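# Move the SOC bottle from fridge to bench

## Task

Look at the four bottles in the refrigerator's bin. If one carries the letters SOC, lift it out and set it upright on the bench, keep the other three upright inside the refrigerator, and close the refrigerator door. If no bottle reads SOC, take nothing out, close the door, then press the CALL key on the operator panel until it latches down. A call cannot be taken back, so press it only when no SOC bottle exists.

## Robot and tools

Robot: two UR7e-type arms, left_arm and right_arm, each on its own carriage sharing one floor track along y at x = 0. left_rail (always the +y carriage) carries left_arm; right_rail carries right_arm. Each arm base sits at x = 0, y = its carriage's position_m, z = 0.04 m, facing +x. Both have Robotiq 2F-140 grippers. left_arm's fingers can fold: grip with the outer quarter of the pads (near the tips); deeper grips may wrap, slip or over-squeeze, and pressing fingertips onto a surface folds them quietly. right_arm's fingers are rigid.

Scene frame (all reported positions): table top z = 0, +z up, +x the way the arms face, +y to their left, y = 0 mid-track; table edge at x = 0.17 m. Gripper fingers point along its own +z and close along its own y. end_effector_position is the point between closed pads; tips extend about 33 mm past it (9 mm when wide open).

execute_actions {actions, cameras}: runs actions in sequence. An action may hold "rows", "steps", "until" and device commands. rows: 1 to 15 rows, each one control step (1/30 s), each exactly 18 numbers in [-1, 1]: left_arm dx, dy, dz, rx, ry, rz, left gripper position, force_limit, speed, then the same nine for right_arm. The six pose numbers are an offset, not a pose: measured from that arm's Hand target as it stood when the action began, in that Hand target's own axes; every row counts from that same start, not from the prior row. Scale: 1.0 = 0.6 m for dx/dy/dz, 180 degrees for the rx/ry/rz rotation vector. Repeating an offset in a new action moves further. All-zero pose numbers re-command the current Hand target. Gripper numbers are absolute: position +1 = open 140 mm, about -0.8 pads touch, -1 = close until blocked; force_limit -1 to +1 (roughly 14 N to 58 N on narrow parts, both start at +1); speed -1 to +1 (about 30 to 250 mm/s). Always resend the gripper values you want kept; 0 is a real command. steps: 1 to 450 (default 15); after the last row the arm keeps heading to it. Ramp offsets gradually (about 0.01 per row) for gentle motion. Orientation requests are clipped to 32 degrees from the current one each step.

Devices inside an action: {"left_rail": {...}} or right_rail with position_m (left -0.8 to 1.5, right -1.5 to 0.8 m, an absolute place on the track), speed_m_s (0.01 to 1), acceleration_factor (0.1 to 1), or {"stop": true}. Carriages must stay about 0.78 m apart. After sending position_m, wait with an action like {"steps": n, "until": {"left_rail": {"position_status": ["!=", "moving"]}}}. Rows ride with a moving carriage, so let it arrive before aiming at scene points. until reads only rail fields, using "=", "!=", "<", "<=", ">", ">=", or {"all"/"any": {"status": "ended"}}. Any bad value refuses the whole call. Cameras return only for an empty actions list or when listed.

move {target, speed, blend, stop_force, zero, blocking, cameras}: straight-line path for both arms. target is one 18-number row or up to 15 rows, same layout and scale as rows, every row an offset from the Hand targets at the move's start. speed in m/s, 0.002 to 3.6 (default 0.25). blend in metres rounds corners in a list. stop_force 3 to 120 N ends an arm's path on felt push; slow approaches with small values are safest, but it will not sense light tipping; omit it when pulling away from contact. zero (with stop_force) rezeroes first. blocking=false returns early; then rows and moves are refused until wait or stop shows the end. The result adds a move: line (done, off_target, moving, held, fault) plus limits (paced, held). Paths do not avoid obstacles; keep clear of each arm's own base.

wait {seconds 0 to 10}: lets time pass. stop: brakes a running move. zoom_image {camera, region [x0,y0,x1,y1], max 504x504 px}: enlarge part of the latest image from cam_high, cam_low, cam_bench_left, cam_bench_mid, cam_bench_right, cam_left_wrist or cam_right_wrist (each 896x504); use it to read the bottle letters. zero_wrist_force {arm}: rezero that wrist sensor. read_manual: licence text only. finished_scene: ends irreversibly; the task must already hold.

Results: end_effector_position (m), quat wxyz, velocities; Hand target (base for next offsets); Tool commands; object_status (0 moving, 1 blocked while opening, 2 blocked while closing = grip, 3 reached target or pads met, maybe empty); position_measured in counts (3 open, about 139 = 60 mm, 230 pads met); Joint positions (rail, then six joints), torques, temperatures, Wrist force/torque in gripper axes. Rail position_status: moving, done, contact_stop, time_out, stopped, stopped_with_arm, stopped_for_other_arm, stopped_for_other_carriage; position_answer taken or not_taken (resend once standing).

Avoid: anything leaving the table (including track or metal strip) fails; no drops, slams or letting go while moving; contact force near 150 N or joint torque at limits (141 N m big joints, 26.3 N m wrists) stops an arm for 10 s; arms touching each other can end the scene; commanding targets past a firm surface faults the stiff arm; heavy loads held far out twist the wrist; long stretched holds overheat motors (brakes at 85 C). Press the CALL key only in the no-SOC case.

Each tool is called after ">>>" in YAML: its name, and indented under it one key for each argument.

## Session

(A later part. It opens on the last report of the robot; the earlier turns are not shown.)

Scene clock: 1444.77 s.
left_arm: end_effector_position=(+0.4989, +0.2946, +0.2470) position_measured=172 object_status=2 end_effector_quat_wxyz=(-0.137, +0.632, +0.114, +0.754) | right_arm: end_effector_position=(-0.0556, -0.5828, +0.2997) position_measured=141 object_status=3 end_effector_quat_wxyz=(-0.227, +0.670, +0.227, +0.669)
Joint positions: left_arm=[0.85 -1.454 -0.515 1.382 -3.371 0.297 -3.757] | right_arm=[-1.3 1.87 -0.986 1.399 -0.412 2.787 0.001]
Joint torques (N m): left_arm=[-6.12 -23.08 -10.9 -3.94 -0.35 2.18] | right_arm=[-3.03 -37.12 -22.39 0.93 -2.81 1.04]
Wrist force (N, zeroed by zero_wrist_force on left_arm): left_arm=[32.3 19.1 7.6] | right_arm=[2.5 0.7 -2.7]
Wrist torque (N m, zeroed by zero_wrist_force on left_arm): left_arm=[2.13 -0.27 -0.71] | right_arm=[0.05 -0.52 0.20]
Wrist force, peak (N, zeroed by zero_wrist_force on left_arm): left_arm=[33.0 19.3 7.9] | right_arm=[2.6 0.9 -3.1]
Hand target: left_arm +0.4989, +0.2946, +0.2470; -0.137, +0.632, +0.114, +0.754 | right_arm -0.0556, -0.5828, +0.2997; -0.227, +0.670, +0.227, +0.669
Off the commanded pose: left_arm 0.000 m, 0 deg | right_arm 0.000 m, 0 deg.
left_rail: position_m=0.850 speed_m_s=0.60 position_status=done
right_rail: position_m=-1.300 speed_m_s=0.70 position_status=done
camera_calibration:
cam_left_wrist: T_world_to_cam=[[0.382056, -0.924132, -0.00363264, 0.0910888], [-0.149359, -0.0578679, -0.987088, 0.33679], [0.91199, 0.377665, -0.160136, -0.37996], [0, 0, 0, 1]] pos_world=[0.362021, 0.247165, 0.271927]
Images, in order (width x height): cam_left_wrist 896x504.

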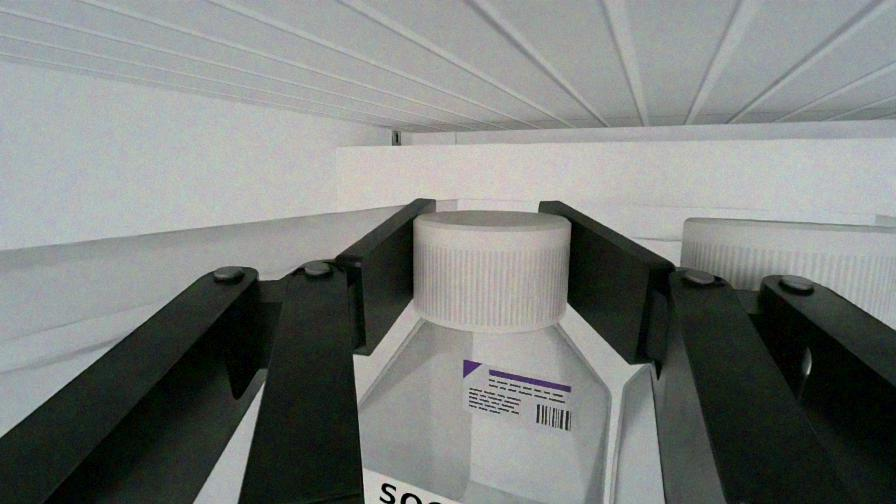

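>>> move:
  target: [0.01,0,0.0017,0,0,0,-1,1,-1,0,0,0,0,0,0,-0.1,-0.3,-0.3]
  speed: 0.02
  cameras: ["cam_left_wrist"]

Scene clock: 1453.63 s.
left_arm: end_effector_position=(+0.4989, +0.2946, +0.2531) position_measured=246 object_status=0 end_effector_quat_wxyz=(-0.137, +0.632, +0.114, +0.754) | right_arm: end_effector_position=(-0.0556, -0.5828, +0.2997) position_measured=141 object_status=3 end_effector_quat_wxyz=(-0.227, +0.670, +0.227, +0.669)
Joint positions: left_arm=[0.85 -1.454 -0.526 1.385 -3.363 0.297 -3.757] | right_arm=[-1.3 1.87 -0.986 1.399 -0.412 2.787 0.001]
Joint torques (N m): left_arm=[0.34 -66.95 -11.37 0.47 -1.93 -1.4] | right_arm=[-2.85 -37.15 -22.68 0.76 -2.79 1.11]
Wrist force (N, zeroed by zero_wrist_force on left_arm): left_arm=[3.8 4.0 -10.1] | right_arm=[2.5 0.9 -2.7]
Wrist torque (N m, zeroed by zero_wrist_force on left_arm): left_arm=[1.79 -0.26 -0.27] | right_arm=[0.09 -0.54 0.20]
Wrist force, peak (N, zeroed by zero_wrist_force on left_arm): left_arm=[33.1 19.3 7.9] | right_arm=[2.7 1.1 -3.0]
Hand target: left_arm +0.4989, +0.2946, +0.2531; -0.137, +0.632, +0.114, +0.754 | right_arm -0.0556, -0.5828, +0.2997; -0.227, +0.670, +0.227, +0.669
Off the commanded pose: left_arm 0.000 m, 0 deg | right_arm 0.000 m, 0 deg.
left_rail: position_m=0.850 speed_m_s=0.60 position_status=done
right_rail: position_m=-1.300 speed_m_s=0.70 position_status=done
move: done
camera_calibration:
cam_left_wrist: T_world_to_cam=[[0.382055, -0.924132, -0.00363221, 0.0911492], [-0.149448, -0.0579054, -0.987073, 0.342834], [0.911975, 0.377659, -0.160233, -0.378858], [0, 0, 0, 1]] pos_world=[0.361921, 0.247165, 0.278028]
Images, in order (width x height): cam_left_wrist 896x504.

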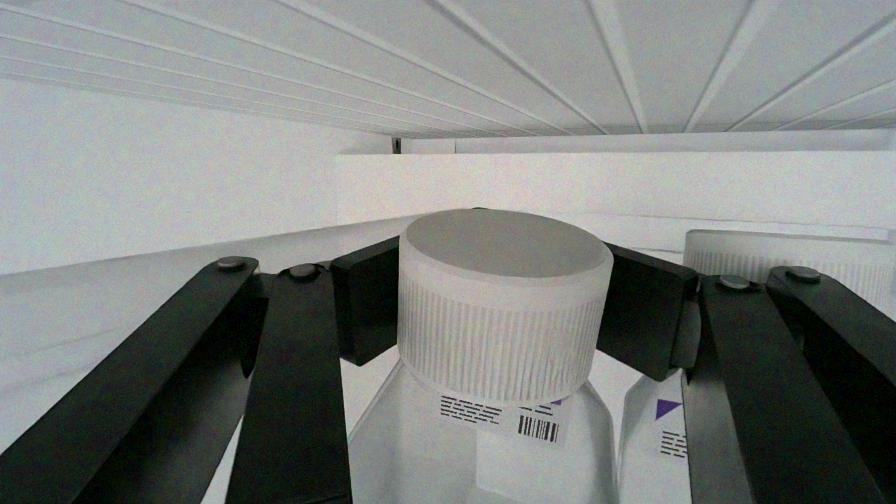

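>>> execute_actions:
  actions:
    - {"rows":[[0,0,0,0,0,0,-0.14,-1,-1,0,0,0,0,0,0,-0.1,-0.3,-0.3]],"steps":110}
  cameras: ["cam_left_wrist"]

Scene clock: 1471.57 s.
left_arm: end_effector_position=(+0.4989, +0.2946, +0.2531) position_measured=146 object_status=3 end_effector_quat_wxyz=(-0.137, +0.632, +0.114, +0.754) | right_arm: end_effector_position=(-0.0556, -0.5828, +0.2997) position_measured=141 object_status=3 end_effector_quat_wxyz=(-0.227, +0.670, +0.227, +0.669)
Joint positions: left_arm=[0.85 -1.454 -0.526 1.385 -3.363 0.297 -3.756] | right_arm=[-1.3 1.87 -0.986 1.399 -0.412 2.787 0.001]
Joint torques (N m): left_arm=[1.52 -45.26 -23.71 -1.63 2.01 1.58] | right_arm=[-1.63 -36.72 -22.8 0.79 -2.76 1.09]
Wrist force (N, zeroed by zero_wrist_force on left_arm): left_arm=[0.6 2.9 -2.4] | right_arm=[2.5 1.1 -2.7]
Wrist torque (N m, zeroed by zero_wrist_force on left_arm): left_arm=[0.89 -0.14 0.12] | right_arm=[0.13 -0.54 0.20]
Wrist force, peak (N, zeroed by zero_wrist_force on left_arm): left_arm=[4.6 4.8 -10.5] | right_arm=[2.8 1.3 -3.0]
Hand target: left_arm +0.4989, +0.2946, +0.2531; -0.137, +0.632, +0.114, +0.754 | right_arm -0.0556, -0.5828, +0.2997; -0.227, +0.670, +0.227, +0.669
Off the commanded pose: left_arm 0.000 m, 0 deg | right_arm 0.000 m, 0 deg.
left_rail: position_m=0.850 speed_m_s=0.60 position_status=done
right_rail: position_m=-1.300 speed_m_s=0.70 position_status=done
camera_calibration:
cam_left_wrist: T_world_to_cam=[[0.382055, -0.924132, -0.00363221, 0.0911492], [-0.149448, -0.0579054, -0.987073, 0.342834], [0.911975, 0.377659, -0.160233, -0.378858], [0, 0, 0, 1]] pos_world=[0.361921, 0.247165, 0.278028]
Images, in order (width x height): cam_left_wrist 896x504.

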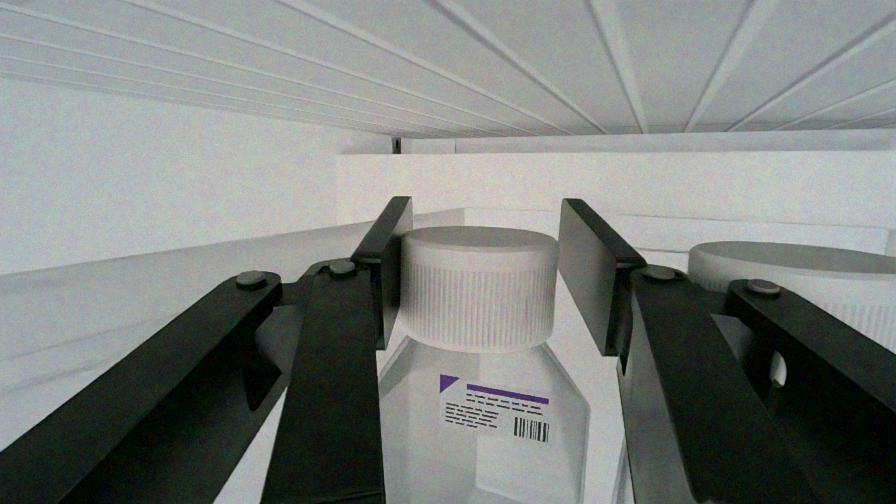

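>>> move:
  target: [-0.0013,-0.005,-0.0125,0,0,0,-0.14,-1,-1,0,0,0,0,0,0,-0.1,-0.3,-0.3]
  speed: 0.03
  stop_force: 10

>>> execute_actions:
  actions:
    - {"rows":[[0,0,0,0,0,0,-1,0.3,-1,0,0,0,0,0,0,-0.1,-0.3,-0.3]],"steps":60}
  cameras: ["cam_left_wrist"]

Scene clock: 1480.53 s.
left_arm: end_effector_position=(+0.4910, +0.2948, +0.2510) position_measured=146 object_status=3 end_effector_quat_wxyz=(-0.137, +0.632, +0.114, +0.754) | right_arm: end_effector_position=(-0.0556, -0.5828, +0.2997) position_measured=141 object_status=3 end_effector_quat_wxyz=(-0.227, +0.670, +0.227, +0.669)
Joint positions: left_arm=[0.85 -1.465 -0.521 1.387 -3.391 0.307 -3.734] | right_arm=[-1.3 1.87 -0.986 1.399 -0.412 2.787 0.001]
Joint torques (N m): left_arm=[-6.2 -43.5 -14.21 -2.47 2.73 1.92] | right_arm=[-1.39 -37.06 -23.28 0.89 -2.74 1.01]
Wrist force (N, zeroed by zero_wrist_force on left_arm): left_arm=[0.9 4.2 -2.2] | right_arm=[2.6 0.8 -3.1]
Wrist torque (N m, zeroed by zero_wrist_force on left_arm): left_arm=[0.90 -0.13 0.00] | right_arm=[0.06 -0.54 0.20]
Wrist force, peak (N, zeroed by zero_wrist_force on left_arm): left_arm=[1.0 4.3 -2.2] | right_arm=[2.8 1.0 -3.1]
Hand target: left_arm +0.4910, +0.2948, +0.2510; -0.137, +0.632, +0.114, +0.754 | right_arm -0.0556, -0.5828, +0.2997; -0.227, +0.670, +0.227, +0.669
Off the commanded pose: left_arm 0.000 m, 0 deg | right_arm 0.000 m, 0 deg.
left_rail: position_m=0.850 speed_m_s=0.60 position_status=done
right_rail: position_m=-1.300 speed_m_s=0.70 position_status=done
move: done

Scene clock: 1482.73 s.
left_arm: end_effector_position=(+0.4910, +0.2948, +0.2510) position_measured=177 object_status=2 end_effector_quat_wxyz=(-0.137, +0.632, +0.114, +0.754) | right_arm: end_effector_position=(-0.0556, -0.5828, +0.2997) position_measured=141 object_status=3 end_effector_quat_wxyz=(-0.227, +0.670, +0.227, +0.669)
Joint positions: left_arm=[0.85 -1.465 -0.521 1.387 -3.391 0.307 -3.734] | right_arm=[-1.3 1.87 -0.986 1.399 -0.412 2.787 0.001]
Joint torques (N m): left_arm=[-0.94 -55.92 -20.54 -0.48 -3.51 0.7] | right_arm=[-1.99 -37.01 -22.58 1.01 -2.76 1.1]
Wrist force (N, zeroed by zero_wrist_force on left_arm): left_arm=[24.8 11.8 2.9] | right_arm=[2.6 1.1 -2.8]
Wrist torque (N m, zeroed by zero_wrist_force on left_arm): left_arm=[1.82 -0.16 -0.42] | right_arm=[0.12 -0.54 0.19]
Wrist force, peak (N, zeroed by zero_wrist_force on left_arm): left_arm=[25.7 11.4 2.7] | right_arm=[2.9 1.0 -3.0]
Hand target: left_arm +0.4910, +0.2948, +0.2510; -0.137, +0.632, +0.114, +0.754 | right_arm -0.0556, -0.5828, +0.2997; -0.227, +0.670, +0.227, +0.669
Off the commanded pose: left_arm 0.000 m, 0 deg | right_arm 0.000 m, 0 deg.
left_rail: position_m=0.850 speed_m_s=0.60 position_status=done
right_rail: position_m=-1.300 speed_m_s=0.70 position_status=done
camera_calibration:
cam_left_wrist: T_world_to_cam=[[0.382055, -0.924132, -0.00363221, 0.0943988], [-0.149448, -0.0579054, -0.987073, 0.339613], [0.911975, 0.377659, -0.160233, -0.372194], [0, 0, 0, 1]] pos_world=[0.354121, 0.247465, 0.275928]
Images, in order (width x height): cam_left_wrist 896x504.

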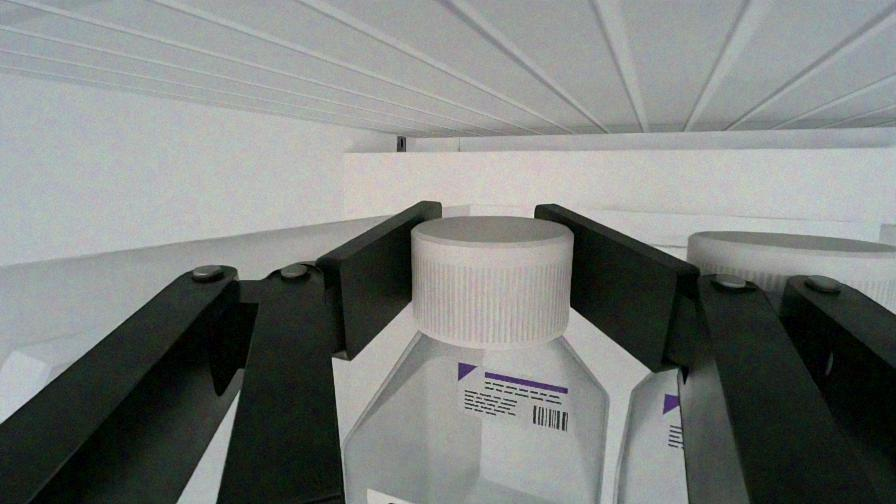

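>>> execute_actions:
  actions:
    - {"rows":[[0,0,0,0,0,0,-0.12,-1,-1,0,0,0,0,0,0,-0.1,-0.3,-0.3]],"steps":60}
  cameras: ["cam_left_wrist"]

Scene clock: 1500.23 s.
left_arm: end_effector_position=(+0.4910, +0.2948, +0.2510) position_measured=144 object_status=3 end_effector_quat_wxyz=(-0.137, +0.632, +0.114, +0.754) | right_arm: end_effector_position=(-0.0556, -0.5828, +0.2997) position_measured=141 object_status=3 end_effector_quat_wxyz=(-0.227, +0.670, +0.227, +0.669)
Joint positions: left_arm=[0.85 -1.465 -0.521 1.387 -3.391 0.307 -3.734] | right_arm=[-1.3 1.87 -0.986 1.399 -0.412 2.787 0.001]
Joint torques (N m): left_arm=[-0.37 -54.13 -29.86 -2.41 2.78 -1.32] | right_arm=[-1.67 -37.38 -22.73 0.88 -2.81 1.09]
Wrist force (N, zeroed by zero_wrist_force on left_arm): left_arm=[2.4 4.7 -2.6] | right_arm=[2.6 0.8 -2.8]
Wrist torque (N m, zeroed by zero_wrist_force on left_arm): left_arm=[1.00 -0.46 -0.01] | right_arm=[0.06 -0.55 0.20]
Wrist force, peak (N, zeroed by zero_wrist_force on left_arm): left_arm=[25.4 11.9 2.9] | right_arm=[2.9 1.0 -3.2]
Hand target: left_arm +0.4910, +0.2948, +0.2510; -0.137, +0.632, +0.114, +0.754 | right_arm -0.0556, -0.5828, +0.2997; -0.227, +0.670, +0.227, +0.669
Off the commanded pose: left_arm 0.000 m, 0 deg | right_arm 0.000 m, 0 deg.
left_rail: position_m=0.850 speed_m_s=0.60 position_status=done
right_rail: position_m=-1.300 speed_m_s=0.70 position_status=done
camera_calibration:
cam_left_wrist: T_world_to_cam=[[0.382055, -0.924132, -0.00363221, 0.0943988], [-0.149448, -0.0579054, -0.987073, 0.339613], [0.911975, 0.377659, -0.160233, -0.372194], [0, 0, 0, 1]] pos_world=[0.354121, 0.247465, 0.275928]
Images, in order (width x height): cam_left_wrist 896x504.

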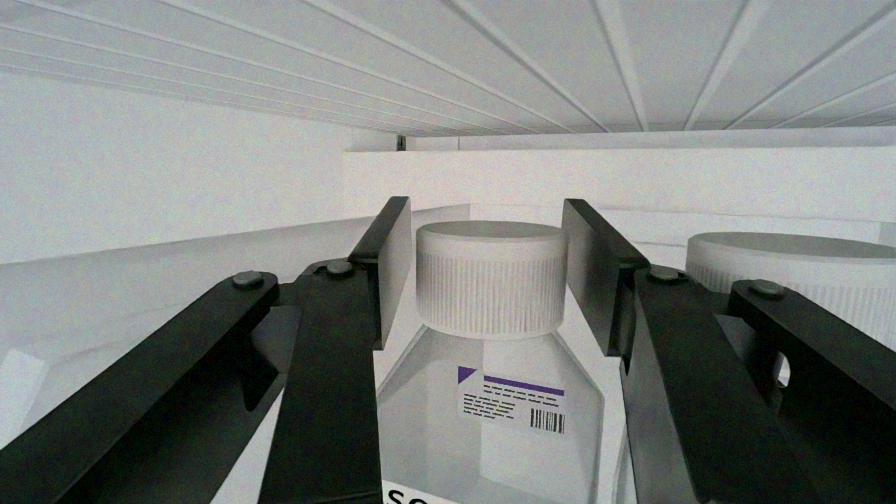

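>>> move:
  target: [0,0.002,-0.008,0,0,0,-0.12,-1,-1,0,0,0,0,0,0,-0.1,-0.3,-0.3]
  speed: 0.03
  stop_force: 10

>>> execute_actions:
  actions:
    - {"rows":[[0,0,0,0,0,0,-1,-1,-1,0,0,0,0,0,0,-0.1,-0.3,-0.3]],"steps":60}
  cameras: ["cam_left_wrist"]

Scene clock: 1513.40 s.
left_arm: end_effector_position=(+0.4870, +0.2921, +0.2502) position_measured=144 object_status=3 end_effector_quat_wxyz=(-0.137, +0.632, +0.114, +0.754) | right_arm: end_effector_position=(-0.0556, -0.5828, +0.2997) position_measured=141 object_status=3 end_effector_quat_wxyz=(-0.227, +0.670, +0.227, +0.669)
Joint positions: left_arm=[0.85 -1.472 -0.515 1.377 -3.399 0.312 -3.722] | right_arm=[-1.3 1.87 -0.986 1.399 -0.412 2.787 0.001]
Joint torques (N m): left_arm=[-7.78 -43.74 -30.18 -2.09 2.32 1.92] | right_arm=[-0.35 -37.7 -21.51 0.93 -2.77 1.06]
Wrist force (N, zeroed by zero_wrist_force on left_arm): left_arm=[2.7 2.7 -0.3] | right_arm=[2.5 1.0 -3.0]
Wrist torque (N m, zeroed by zero_wrist_force on left_arm): left_arm=[0.88 -0.51 -0.02] | right_arm=[0.09 -0.52 0.20]
Wrist force, peak (N, zeroed by zero_wrist_force on left_arm): left_arm=[2.5 5.5 -2.6] | right_arm=[2.9 0.9 -3.1]
Hand target: left_arm +0.4870, +0.2921, +0.2502; -0.137, +0.632, +0.114, +0.754 | right_arm -0.0556, -0.5828, +0.2997; -0.227, +0.670, +0.227, +0.669
Off the commanded pose: left_arm 0.000 m, 0 deg | right_arm 0.000 m, 0 deg.
left_rail: position_m=0.850 speed_m_s=0.60 position_status=done
right_rail: position_m=-1.300 speed_m_s=0.70 position_status=done
move: done

Scene clock: 1515.60 s.
left_arm: end_effector_position=(+0.4870, +0.2921, +0.2502) position_measured=159 object_status=2 end_effector_quat_wxyz=(-0.137, +0.632, +0.114, +0.754) | right_arm: end_effector_position=(-0.0556, -0.5828, +0.2997) position_measured=141 object_status=3 end_effector_quat_wxyz=(-0.227, +0.670, +0.227, +0.669)
Joint positions: left_arm=[0.85 -1.472 -0.515 1.377 -3.399 0.312 -3.722] | right_arm=[-1.3 1.87 -0.986 1.399 -0.412 2.787 0.001]
Joint torques (N m): left_arm=[6.21 -46.65 -25.91 -2.12 2.46 1.5] | right_arm=[-1.48 -37.35 -22.27 0.9 -2.76 1.05]
Wrist force (N, zeroed by zero_wrist_force on left_arm): left_arm=[2.8 3.9 -2.8] | right_arm=[2.8 1.2 -2.9]
Wrist torque (N m, zeroed by zero_wrist_force on left_arm): left_arm=[1.03 -0.50 0.02] | right_arm=[0.14 -0.58 0.20]
Wrist force, peak (N, zeroed by zero_wrist_force on left_arm): left_arm=[2.3 5.0 -2.5] | right_arm=[2.7 1.1 -3.1]
Hand target: left_arm +0.4870, +0.2921, +0.2502; -0.137, +0.632, +0.114, +0.754 | right_arm -0.0556, -0.5828, +0.2997; -0.227, +0.670, +0.227, +0.669
Off the commanded pose: left_arm 0.000 m, 0 deg | right_arm 0.000 m, 0 deg.
left_rail: position_m=0.850 speed_m_s=0.60 position_status=done
right_rail: position_m=-1.300 speed_m_s=0.70 position_status=done
camera_calibration:
cam_left_wrist: T_world_to_cam=[[0.382055, -0.924132, -0.00363221, 0.0933366], [-0.149448, -0.0579054, -0.987073, 0.338064], [0.911975, 0.377659, -0.160233, -0.367617], [0, 0, 0, 1]] pos_world=[0.350121, 0.244665, 0.275128]
Images, in order (width x height): cam_left_wrist 896x504.

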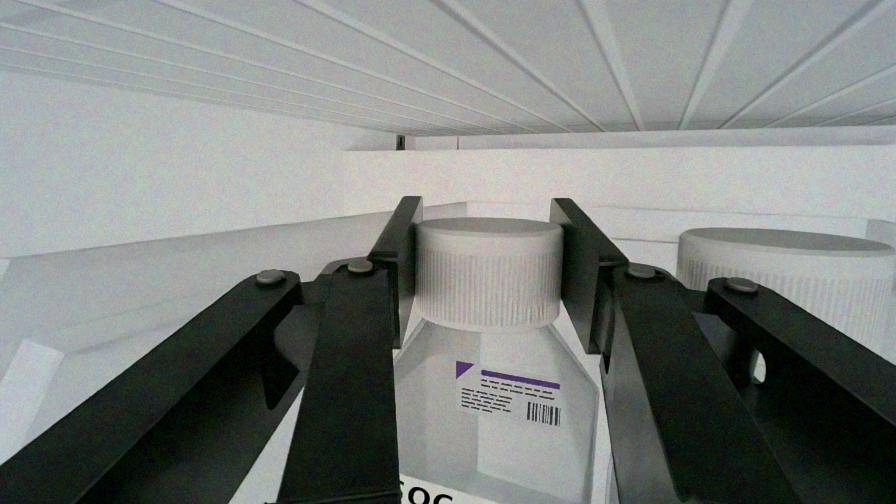

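>>> move:
  target: [0.0082,0,0.0014,0,0,0,-1,-1,-1,0,0,0,0,0,0,-0.1,-0.3,-0.3]
  speed: 0.015
  cameras: ["cam_left_wrist"]

Scene clock: 1524.53 s.
left_arm: end_effector_position=(+0.4870, +0.2921, +0.2550) position_measured=159 object_status=2 end_effector_quat_wxyz=(-0.137, +0.632, +0.114, +0.754) | right_arm: end_effector_position=(-0.0556, -0.5828, +0.2997) position_measured=141 object_status=3 end_effector_quat_wxyz=(-0.227, +0.670, +0.227, +0.669)
Joint positions: left_arm=[0.85 -1.472 -0.523 1.379 -3.393 0.312 -3.722] | right_arm=[-1.3 1.87 -0.986 1.399 -0.412 2.787 0.001]
Joint torques (N m): left_arm=[-1.06 -89.36 -15.7 0.67 3.71 1.35] | right_arm=[-0.55 -37.49 -22.34 0.97 -2.81 1.04]
Wrist force (N, zeroed by zero_wrist_force on left_arm): left_arm=[-24.4 -0.8 -7.3] | right_arm=[2.6 1.0 -2.9]
Wrist torque (N m, zeroed by zero_wrist_force on left_arm): left_arm=[0.13 3.36 0.05] | right_arm=[0.10 -0.54 0.20]
Wrist force, peak (N, zeroed by zero_wrist_force on left_arm): left_arm=[-24.4 -0.8 -7.3] | right_arm=[3.0 0.9 -3.0]
Hand target: left_arm +0.4870, +0.2920, +0.2552; -0.137, +0.632, +0.114, +0.754 | right_arm -0.0556, -0.5828, +0.2997; -0.227, +0.670, +0.227, +0.669
Off the commanded pose: left_arm 0.000 m, 0 deg | right_arm 0.000 m, 0 deg.
left_rail: position_m=0.850 speed_m_s=0.60 position_status=done
right_rail: position_m=-1.300 speed_m_s=0.70 position_status=done
move: done
camera_calibration:
cam_left_wrist: T_world_to_cam=[[0.382075, -0.924123, -0.00404987, 0.0934622], [-0.14951, -0.0574887, -0.987087, 0.342724], [0.911957, 0.377747, -0.160131, -0.366892], [0, 0, 0, 1]] pos_world=[0.350121, 0.244666, 0.279926]
Images, in order (width x height): cam_left_wrist 896x504.

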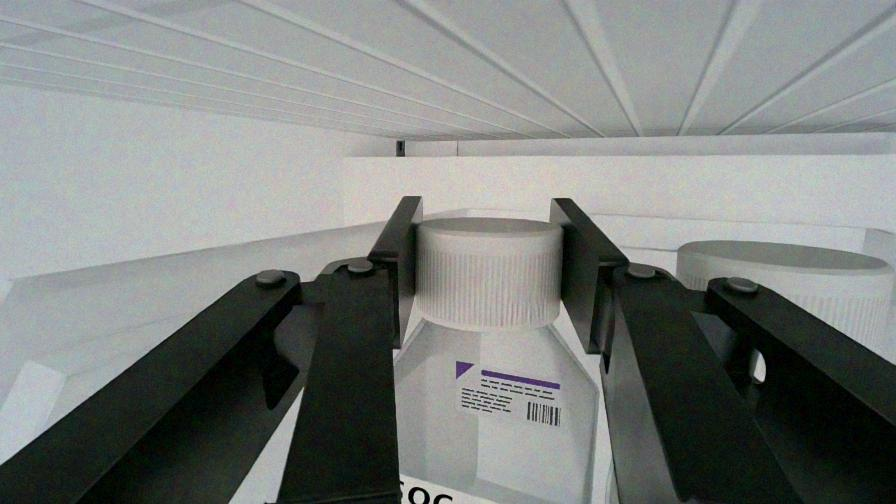

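>>> move:
  target: [0.0218,-0.0193,-0.124,0,0,0,-1,-1,-1,0,0,0,0,0,0,-0.1,-0.3,-0.3]
  speed: 0.03
  cameras: ["cam_left_wrist"]

Scene clock: 1540.73 s.
left_arm: end_effector_position=(+0.4123, +0.2764, +0.2551) position_measured=159 object_status=2 end_effector_quat_wxyz=(-0.137, +0.632, +0.114, +0.754) | right_arm: end_effector_position=(-0.0556, -0.5828, +0.2997) position_measured=141 object_status=3 end_effector_quat_wxyz=(-0.227, +0.670, +0.227, +0.669)
Joint positions: left_arm=[0.85 -1.582 -0.493 1.335 -3.528 0.408 -3.563] | right_arm=[-1.3 1.87 -0.986 1.399 -0.412 2.787 0.001]
Joint torques (N m): left_arm=[-7.73 -46.11 -30.65 -1.31 1.89 1.76] | right_arm=[-0.13 -37.25 -21.98 0.89 -2.78 1.04]
Wrist force (N, zeroed by zero_wrist_force on left_arm): left_arm=[1.4 2.1 -1.3] | right_arm=[2.7 1.1 -2.9]
Wrist torque (N m, zeroed by zero_wrist_force on left_arm): left_arm=[1.26 -0.78 0.15] | right_arm=[0.12 -0.57 0.20]
Wrist force, peak (N, zeroed by zero_wrist_force on left_arm): left_arm=[-42.4 2.8 0.7] | right_arm=[2.9 1.0 -3.3]
Hand target: left_arm +0.4122, +0.2764, +0.2551; -0.137, +0.632, +0.114, +0.754 | right_arm -0.0556, -0.5828, +0.2997; -0.227, +0.670, +0.227, +0.669
Off the commanded pose: left_arm 0.000 m, 0 deg | right_arm 0.000 m, 0 deg.
left_rail: position_m=0.850 speed_m_s=0.60 position_status=done
right_rail: position_m=-1.300 speed_m_s=0.70 position_status=done
move: done
camera_calibration:
cam_left_wrist: T_world_to_cam=[[0.382056, -0.924132, -0.00363264, 0.107423], [-0.149359, -0.0578679, -0.987088, 0.330783], [0.91199, 0.377665, -0.160136, -0.29272], [0, 0, 0, 1]] pos_world=[0.275321, 0.228965, 0.280027]
Images, in order (width x height): cam_left_wrist 896x504.

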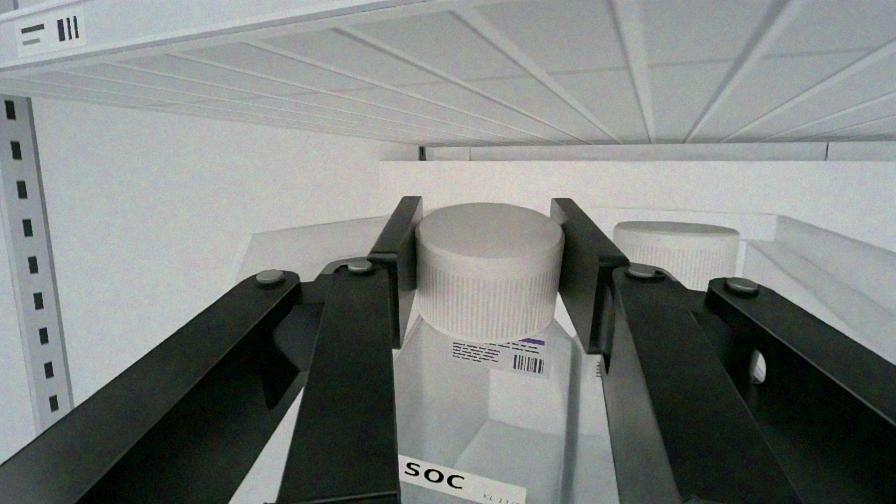

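>>> move:
  target: [0.0197,0,0.0035,0,0,0,-1,-1,-1,0,0,0,0,0,0,-0.1,-0.3,-0.3]
  speed: 0.02
  cameras: ["cam_left_wrist"]

Scene clock: 1555.50 s.
left_arm: end_effector_position=(+0.4122, +0.2764, +0.2671) position_measured=159 object_status=2 end_effector_quat_wxyz=(-0.137, +0.632, +0.114, +0.754) | right_arm: end_effector_position=(-0.0556, -0.5828, +0.2997) position_measured=141 object_status=3 end_effector_quat_wxyz=(-0.227, +0.670, +0.227, +0.669)
Joint positions: left_arm=[0.85 -1.583 -0.515 1.341 -3.512 0.408 -3.563] | right_arm=[-1.3 1.87 -0.986 1.399 -0.412 2.787 0.001]
Joint torques (N m): left_arm=[-3.2 -72.9 -7.15 1.66 1.6 0.34] | right_arm=[-0.21 -37.56 -21.26 0.82 -2.7 0.99]
Wrist force (N, zeroed by zero_wrist_force on left_arm): left_arm=[-0.2 2.9 -2.6] | right_arm=[2.7 0.8 -3.1]
Wrist torque (N m, zeroed by zero_wrist_force on left_arm): left_arm=[1.27 -0.92 0.21] | right_arm=[0.05 -0.58 0.20]
Wrist force, peak (N, zeroed by zero_wrist_force on left_arm): left_arm=[0.4 3.1 -2.4] | right_arm=[2.7 1.1 -3.3]
Hand target: left_arm +0.4122, +0.2764, +0.2671; -0.137, +0.632, +0.114, +0.754 | right_arm -0.0556, -0.5828, +0.2997; -0.227, +0.670, +0.227, +0.669
Off the commanded pose: left_arm 0.000 m, 0 deg | right_arm 0.000 m, 0 deg.
left_rail: position_m=0.850 speed_m_s=0.60 position_status=done
right_rail: position_m=-1.300 speed_m_s=0.70 position_status=done
move: done
camera_calibration:
cam_left_wrist: T_world_to_cam=[[0.382041, -0.924138, -0.00372345, 0.107499], [-0.149394, -0.0577828, -0.987088, 0.342618], [0.91199, 0.377664, -0.160136, -0.290798], [0, 0, 0, 1]] pos_world=[0.275321, 0.228965, 0.292027]
Images, in order (width x height): cam_left_wrist 896x504.

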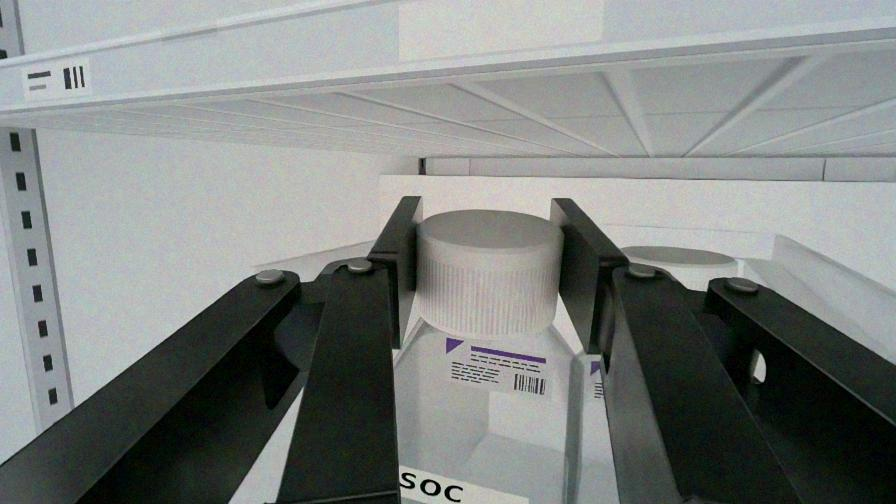

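>>> move:
  target: [-0.028,0,-0.005,0,0,0,-1,-1,-1,0,0,0,0,0,0,-0.1,-0.3,-0.3]
  speed: 0.02
  stop_force: 3
  cameras: ["cam_left_wrist"]

Scene clock: 1569.37 s.
left_arm: end_effector_position=(+0.4122, +0.2764, +0.2553) position_measured=159 object_status=2 end_effector_quat_wxyz=(-0.137, +0.632, +0.114, +0.754) | right_arm: end_effector_position=(-0.0556, -0.5828, +0.2997) position_measured=141 object_status=3 end_effector_quat_wxyz=(-0.227, +0.670, +0.227, +0.669)
Joint positions: left_arm=[0.85 -1.583 -0.494 1.335 -3.527 0.408 -3.563] | right_arm=[-1.3 1.87 -0.986 1.399 -0.412 2.787 0.001]
Joint torques (N m): left_arm=[1.41 -73.73 -6.85 1.49 -0.78 -1.47] | right_arm=[0.3 -36.48 -21.52 0.83 -2.74 1.05]
Wrist force (N, zeroed by zero_wrist_force on left_arm): left_arm=[-0.2 2.7 -2.0] | right_arm=[2.5 1.2 -2.8]
Wrist torque (N m, zeroed by zero_wrist_force on left_arm): left_arm=[1.20 -0.93 0.17] | right_arm=[0.15 -0.54 0.20]
Wrist force, peak (N, zeroed by zero_wrist_force on left_arm): left_arm=[13.9 1.3 0.5] | right_arm=[3.0 0.9 -3.3]
Hand target: left_arm +0.4122, +0.2764, +0.2553; -0.137, +0.632, +0.114, +0.754 (not the last commanded pose) | right_arm -0.0556, -0.5828, +0.2997; -0.227, +0.670, +0.227, +0.669
Off the commanded pose: left_arm 0.005 m, 0 deg | right_arm 0.000 m, 0 deg.
left_rail: position_m=0.850 speed_m_s=0.60 position_status=done
right_rail: position_m=-1.300 speed_m_s=0.70 position_status=done
move: contact (left_arm)
camera_calibration:
cam_left_wrist: T_world_to_cam=[[0.382056, -0.924132, -0.00363264, 0.107424], [-0.149359, -0.0578679, -0.987088, 0.330981], [0.91199, 0.377665, -0.160136, -0.292688], [0, 0, 0, 1]] pos_world=[0.275321, 0.228965, 0.280227]
Images, in order (width x height): cam_left_wrist 896x504.

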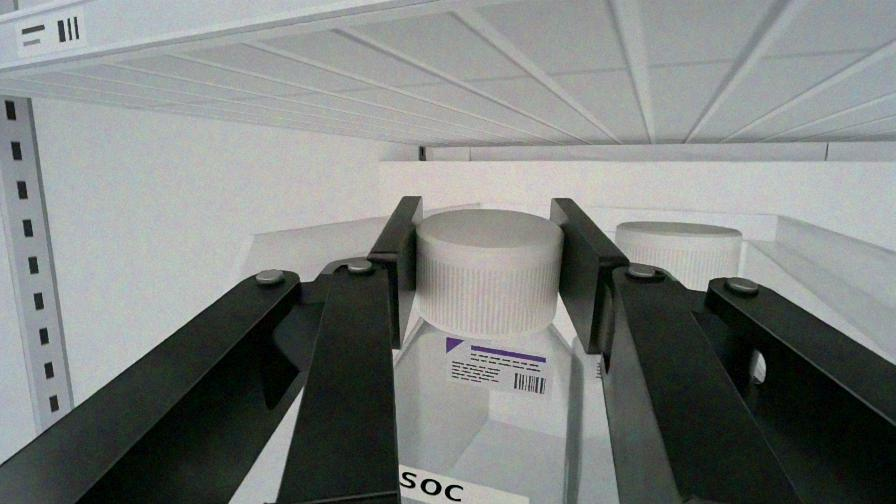

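>>> execute_actions:
  actions:
    - {"rows":[[0,0,0,0,0,0,-0.05,-1,-1,0,0,0,0,0,0,-0.1,-0.3,-0.3]],"steps":60}

>>> move:
  target: [0,0,-0.2,0,0,0,-0.05,-1,-1,0,0,0,0,0,0,-0.1,-0.3,-0.3]
  speed: 0.06
  cameras: ["cam_left_wrist"]

Scene clock: 1577.67 s.
left_arm: end_effector_position=(+0.4122, +0.2764, +0.2553) position_measured=135 object_status=3 end_effector_quat_wxyz=(-0.137, +0.632, +0.114, +0.754) | right_arm: end_effector_position=(-0.0556, -0.5828, +0.2997) position_measured=141 object_status=3 end_effector_quat_wxyz=(-0.227, +0.670, +0.227, +0.669)
Joint positions: left_arm=[0.85 -1.583 -0.494 1.335 -3.527 0.408 -3.563] | right_arm=[-1.3 1.87 -0.986 1.399 -0.412 2.787 0.001]
Joint torques (N m): left_arm=[1.79 -44.8 -8.98 -1.9 2.29 -1.42] | right_arm=[0.16 -37.36 -21.58 0.82 -2.81 1.12]
Wrist force (N, zeroed by zero_wrist_force on left_arm): left_arm=[2.8 6.1 -2.4] | right_arm=[2.5 1.2 -3.0]
Wrist torque (N m, zeroed by zero_wrist_force on left_arm): left_arm=[1.31 -0.55 -0.02] | right_arm=[0.15 -0.53 0.20]
Wrist force, peak (N, zeroed by zero_wrist_force on left_arm): left_arm=[3.2 6.4 -2.5] | right_arm=[3.0 0.9 -3.2]
Hand target: left_arm +0.4122, +0.2764, +0.2553; -0.137, +0.632, +0.114, +0.754 | right_arm -0.0556, -0.5828, +0.2997; -0.227, +0.670, +0.227, +0.669
Off the commanded pose: left_arm 0.000 m, 0 deg | right_arm 0.000 m, 0 deg.
left_rail: position_m=0.850 speed_m_s=0.60 position_status=done
right_rail: position_m=-1.300 speed_m_s=0.70 position_status=done

Scene clock: 1580.07 s.
left_arm: end_effector_position=(+0.3016, +0.2350, +0.2344) position_measured=135 object_status=3 end_effector_quat_wxyz=(-0.137, +0.632, +0.114, +0.754) | right_arm: end_effector_position=(-0.0556, -0.5828, +0.2997) position_measured=141 object_status=3 end_effector_quat_wxyz=(-0.227, +0.670, +0.227, +0.669)
Joint positions: left_arm=[0.85 -1.736 -0.377 1.146 -3.57 0.549 -3.434] | right_arm=[-1.3 1.87 -0.986 1.399 -0.412 2.787 0.001]
Joint torques (N m): left_arm=[-6.4 -47.1 -29.28 1.5 2.27 1.73] | right_arm=[-0.1 -37.67 -22.09 0.89 -2.69 1]
Wrist force (N, zeroed by zero_wrist_force on left_arm): left_arm=[3.3 6.1 -2.4] | right_arm=[2.8 0.8 -3.0]
Wrist torque (N m, zeroed by zero_wrist_force on left_arm): left_arm=[1.30 -0.65 -0.02] | right_arm=[0.06 -0.58 0.21]
Wrist force, peak (N, zeroed by zero_wrist_force on left_arm): left_arm=[3.5 6.1 -2.7] | right_arm=[3.0 1.0 -3.2]
Hand target: left_arm +0.3016, +0.2350, +0.2344; -0.137, +0.632, +0.114, +0.754 | right_arm -0.0556, -0.5828, +0.2997; -0.227, +0.670, +0.227, +0.669
Off the commanded pose: left_arm 0.000 m, 0 deg | right_arm 0.000 m, 0 deg.
left_rail: position_m=0.850 speed_m_s=0.60 position_status=done
right_rail: position_m=-1.300 speed_m_s=0.70 position_status=done
move: done
camera_calibration:
cam_left_wrist: T_world_to_cam=[[0.382056, -0.924132, -0.00363264, 0.111382], [-0.149359, -0.0578679, -0.987088, 0.291421], [0.91199, 0.377665, -0.160136, -0.179442], [0, 0, 0, 1]] pos_world=[0.164621, 0.187565, 0.259327]
Images, in order (width x height): cam_left_wrist 896x504.

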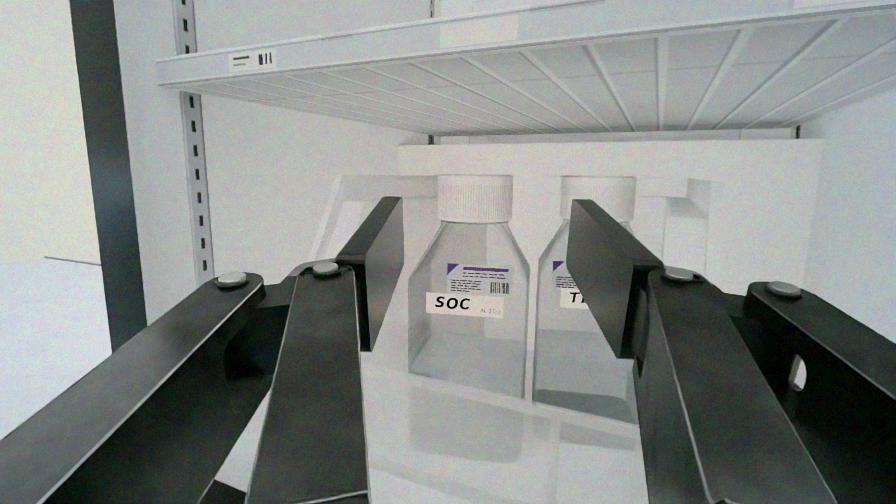

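>>> move:
  target: [0.0252,-0.053,0.0842,-0.1115,-0.106,-0.0007,0.0,-1,-1,0,0,0,0,0,0,-0.1,-0.3,-0.3]
  speed: 0.15
  cameras: ["cam_left_wrist"]

Scene clock: 1598.53 s.
left_arm: end_effector_position=(+0.3345, +0.2812, +0.2581) position_measured=129 object_status=3 end_effector_quat_wxyz=(-0.004, +0.762, +0.003, +0.648) | right_arm: end_effector_position=(-0.0556, -0.5828, +0.2997) position_measured=141 object_status=3 end_effector_quat_wxyz=(-0.227, +0.670, +0.227, +0.669)
Joint positions: left_arm=[0.85 -1.758 -0.72 1.416 -4.531 0.254 -2.463] | right_arm=[-1.3 1.87 -0.986 1.399 -0.412 2.787 0.001]
Joint torques (N m): left_arm=[6.78 -65.54 -29.8 1.03 0.13 1.98] | right_arm=[0.38 -36.59 -20.72 1.03 -2.8 1.12]
Wrist force (N, zeroed by zero_wrist_force on left_arm): left_arm=[3.0 5.8 -2.4] | right_arm=[2.7 1.0 -3.1]
Wrist torque (N m, zeroed by zero_wrist_force on left_arm): left_arm=[1.21 -0.63 -0.01] | right_arm=[0.10 -0.57 0.19]
Wrist force, peak (N, zeroed by zero_wrist_force on left_arm): left_arm=[2.7 6.5 -3.1] | right_arm=[2.8 1.2 -3.3]
Hand target: left_arm +0.3345, +0.2812, +0.2581; -0.004, +0.762, +0.003, +0.648 | right_arm -0.0556, -0.5828, +0.2997; -0.227, +0.670, +0.227, +0.669
Off the commanded pose: left_arm 0.000 m, 0 deg | right_arm 0.000 m, 0 deg.
left_rail: position_m=0.850 speed_m_s=0.60 position_status=done
right_rail: position_m=-1.300 speed_m_s=0.70 position_status=done
move: done
camera_calibration:
cam_left_wrist: T_world_to_cam=[[0.0406874, -0.999063, -0.0147817, 0.279739], [-0.477361, -0.00644015, -0.878684, 0.389647], [0.877765, 0.0428076, -0.477176, -0.0357062], [0, 0, 0, 1]] pos_world=[0.205962, 0.283514, 0.329473]
Images, in order (width x height): cam_left_wrist 896x504.

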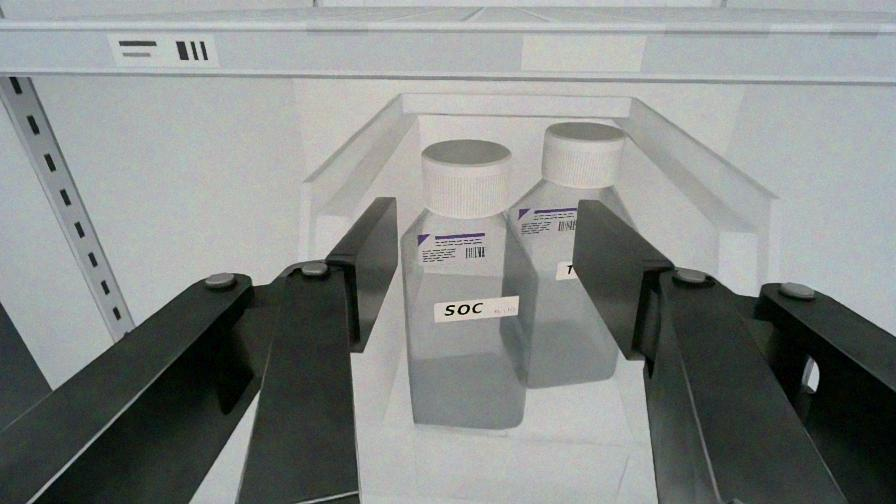

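>>> move:
  target: [0.0098,-0.0083,0.1167,0,0,0,0.0,-1,-1,0,0,0,0,0,0,-0.1,-0.3,-0.3]
  speed: 0.06
  stop_force: 10
  cameras: ["cam_left_wrist"]

Scene clock: 1612.23 s.
left_arm: end_effector_position=(+0.4045, +0.2869, +0.2527) position_measured=129 object_status=3 end_effector_quat_wxyz=(-0.004, +0.762, +0.003, +0.648) | right_arm: end_effector_position=(-0.0556, -0.5828, +0.2997) position_measured=141 object_status=3 end_effector_quat_wxyz=(-0.227, +0.670, +0.227, +0.669)
Joint positions: left_arm=[0.85 -1.634 -0.707 1.294 -4.874 0.177 -2] | right_arm=[-1.3 1.87 -0.986 1.399 -0.412 2.787 0.001]
Joint torques (N m): left_arm=[7.4 -65.5 -29.4 1.3 -3.95 1.97] | right_arm=[1 -37.78 -21.37 0.8 -2.85 1.2]
Wrist force (N, zeroed by zero_wrist_force on left_arm): left_arm=[3.0 5.8 -2.1] | right_arm=[2.7 0.9 -3.3]
Wrist torque (N m, zeroed by zero_wrist_force on left_arm): left_arm=[1.22 -0.62 -0.02] | right_arm=[0.08 -0.58 0.20]
Wrist force, peak (N, zeroed by zero_wrist_force on left_arm): left_arm=[3.6 6.3 -2.2] | right_arm=[3.0 1.3 -3.4]
Hand target: left_arm +0.4045, +0.2869, +0.2527; -0.004, +0.762, +0.003, +0.648 | right_arm -0.0556, -0.5828, +0.2997; -0.227, +0.670, +0.227, +0.669
Off the commanded pose: left_arm 0.000 m, 0 deg | right_arm 0.000 m, 0 deg.
left_rail: position_m=0.850 speed_m_s=0.60 position_status=done
right_rail: position_m=-1.300 speed_m_s=0.70 position_status=done
move: done
camera_calibration:
cam_left_wrist: T_world_to_cam=[[0.0406834, -0.999063, -0.0147854, 0.282504], [-0.477438, -0.00643877, -0.878642, 0.418409], [0.877723, 0.0428053, -0.477253, -0.100021], [0, 0, 0, 1]] pos_world=[0.276062, 0.289214, 0.324074]
Images, in order (width x height): cam_left_wrist 896x504.

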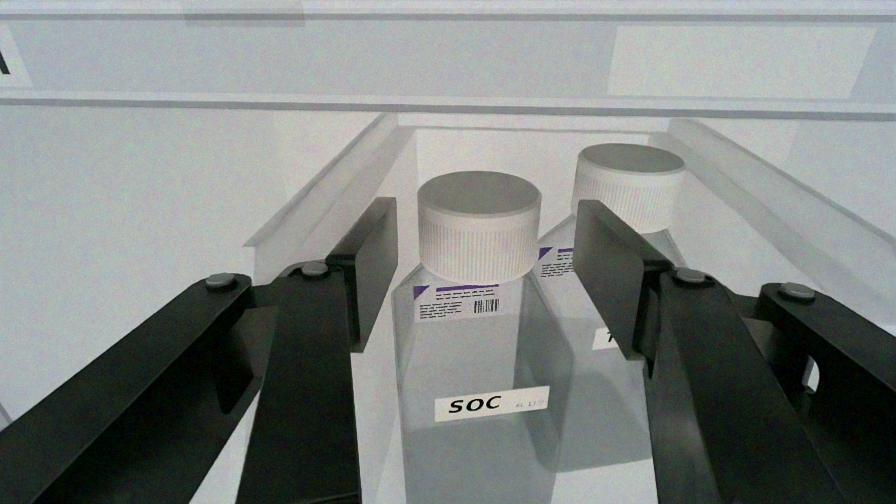

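>>> move:
  target: [0.0058,-0.0033,0.0513,0,0,0,0.0,-1,-1,0,0,0,0,0,0,-0.1,-0.3,-0.3]
  speed: 0.05
  stop_force: 10

>>> execute_actions:
  actions:
    - {"rows":[[0,0,0,0,0,0,-1,-0.3,-1,0,0,0,0,0,0,-0.1,-0.3,-0.3]],"steps":70}
  cameras: ["cam_left_wrist"]

Scene clock: 1622.10 s.
left_arm: end_effector_position=(+0.4354, +0.2892, +0.2511) position_measured=129 object_status=3 end_effector_quat_wxyz=(-0.004, +0.762, +0.003, +0.648) | right_arm: end_effector_position=(-0.0556, -0.5828, +0.2997) position_measured=141 object_status=3 end_effector_quat_wxyz=(-0.227, +0.670, +0.227, +0.669)
Joint positions: left_arm=[0.85 -1.58 -0.718 1.231 -5.11 0.163 -1.686] | right_arm=[-1.3 1.87 -0.986 1.399 -0.412 2.787 0.001]
Joint torques (N m): left_arm=[7.56 -66.59 -7.19 1.48 -0.62 1.82] | right_arm=[1.15 -37.05 -21.01 0.9 -2.87 1.19]
Wrist force (N, zeroed by zero_wrist_force on left_arm): left_arm=[3.1 6.1 -2.3] | right_arm=[2.7 0.9 -3.2]
Wrist torque (N m, zeroed by zero_wrist_force on left_arm): left_arm=[1.30 -0.64 -0.01] | right_arm=[0.08 -0.58 0.20]
Wrist force, peak (N, zeroed by zero_wrist_force on left_arm): left_arm=[3.1 6.1 -3.2] | right_arm=[2.9 0.9 -3.5]
Hand target: left_arm +0.4354, +0.2892, +0.2511; -0.004, +0.762, +0.003, +0.648 | right_arm -0.0556, -0.5828, +0.2997; -0.227, +0.670, +0.227, +0.669
Off the commanded pose: left_arm 0.000 m, 0 deg | right_arm 0.000 m, 0 deg.
left_rail: position_m=0.850 speed_m_s=0.60 position_status=done
right_rail: position_m=-1.300 speed_m_s=0.70 position_status=done
move: done

Scene clock: 1624.63 s.
left_arm: end_effector_position=(+0.4355, +0.2892, +0.2511) position_measured=159 object_status=2 end_effector_quat_wxyz=(-0.004, +0.762, +0.003, +0.648) | right_arm: end_effector_position=(-0.0556, -0.5828, +0.2997) position_measured=141 object_status=3 end_effector_quat_wxyz=(-0.227, +0.670, +0.227, +0.669)
Joint positions: left_arm=[0.85 -1.58 -0.718 1.231 -5.11 0.163 -1.686] | right_arm=[-1.3 1.87 -0.986 1.399 -0.412 2.787 0.001]
Joint torques (N m): left_arm=[2.39 -63.58 -10.51 1.48 -0.95 0.74] | right_arm=[1.41 -37.37 -21.62 0.95 -2.83 1.13]
Wrist force (N, zeroed by zero_wrist_force on left_arm): left_arm=[3.6 4.6 -2.4] | right_arm=[2.7 0.8 -3.0]
Wrist torque (N m, zeroed by zero_wrist_force on left_arm): left_arm=[1.27 -0.71 0.07] | right_arm=[0.06 -0.58 0.20]
Wrist force, peak (N, zeroed by zero_wrist_force on left_arm): left_arm=[3.4 5.9 -2.1] | right_arm=[3.0 1.2 -3.2]
Hand target: left_arm +0.4354, +0.2892, +0.2511; -0.004, +0.762, +0.003, +0.648 | right_arm -0.0556, -0.5828, +0.2997; -0.227, +0.670, +0.227, +0.669
Off the commanded pose: left_arm 0.000 m, 0 deg | right_arm 0.000 m, 0 deg.
left_rail: position_m=0.850 speed_m_s=0.60 position_status=done
right_rail: position_m=-1.300 speed_m_s=0.70 position_status=done
camera_calibration:
cam_left_wrist: T_world_to_cam=[[0.0406834, -0.999063, -0.0147854, 0.283522], [-0.477438, -0.00643877, -0.878642, 0.431859], [0.877723, 0.0428053, -0.477253, -0.127957], [0, 0, 0, 1]] pos_world=[0.306962, 0.291514, 0.322574]
Images, in order (width x height): cam_left_wrist 896x504.

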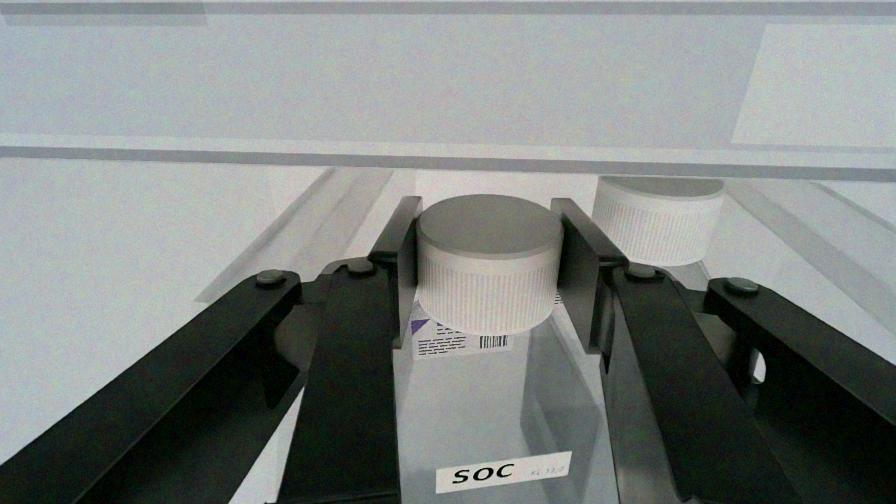

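>>> move:
  target: [0.0007,0,-0.068,0,0,0,-1,-0.3,-1,0,0,0,0,0,0,-0.1,-0.3,-0.3]
  speed: 0.04
  cameras: ["cam_left_wrist"]

Scene clock: 1639.40 s.
left_arm: end_effector_position=(+0.3953, +0.2888, +0.2581) position_measured=159 object_status=2 end_effector_quat_wxyz=(-0.004, +0.762, +0.003, +0.648) | right_arm: end_effector_position=(-0.0556, -0.5828, +0.2997) position_measured=141 object_status=3 end_effector_quat_wxyz=(-0.227, +0.670, +0.227, +0.669)
Joint positions: left_arm=[0.85 -1.651 -0.719 1.323 -4.81 0.185 -2.083] | right_arm=[-1.3 1.87 -0.986 1.399 -0.412 2.787 0.001]
Joint torques (N m): left_arm=[-7.32 -38.86 -6.69 4.19 -0.44 -1.87] | right_arm=[1.48 -37.31 -21.34 0.84 -2.7 1.12]
Wrist force (N, zeroed by zero_wrist_force on left_arm): left_arm=[1.7 6.1 -0.7] | right_arm=[2.8 0.7 -3.1]
Wrist torque (N m, zeroed by zero_wrist_force on left_arm): left_arm=[1.20 -0.55 0.13] | right_arm=[0.04 -0.60 0.20]
Wrist force, peak (N, zeroed by zero_wrist_force on left_arm): left_arm=[2.2 6.4 -1.3] | right_arm=[3.0 0.7 -3.4]
Hand target: left_arm +0.3952, +0.2888, +0.2581; -0.004, +0.762, +0.003, +0.648 | right_arm -0.0556, -0.5828, +0.2997; -0.227, +0.670, +0.227, +0.669
Off the commanded pose: left_arm 0.000 m, 0 deg | right_arm 0.000 m, 0 deg.
left_rail: position_m=0.850 speed_m_s=0.60 position_status=done
right_rail: position_m=-1.300 speed_m_s=0.70 position_status=done
move: done
camera_calibration:
cam_left_wrist: T_world_to_cam=[[0.0405938, -0.999067, -0.0147413, 0.284873], [-0.477439, -0.00643477, -0.878641, 0.418813], [0.877727, 0.0427054, -0.477255, -0.0892855], [0, 0, 0, 1]] pos_world=[0.266762, 0.291115, 0.329574]
Images, in order (width x height): cam_left_wrist 896x504.

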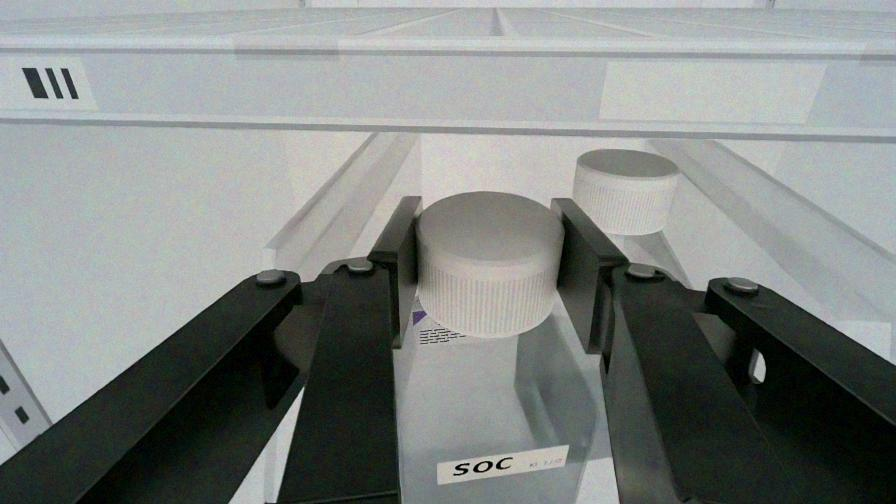

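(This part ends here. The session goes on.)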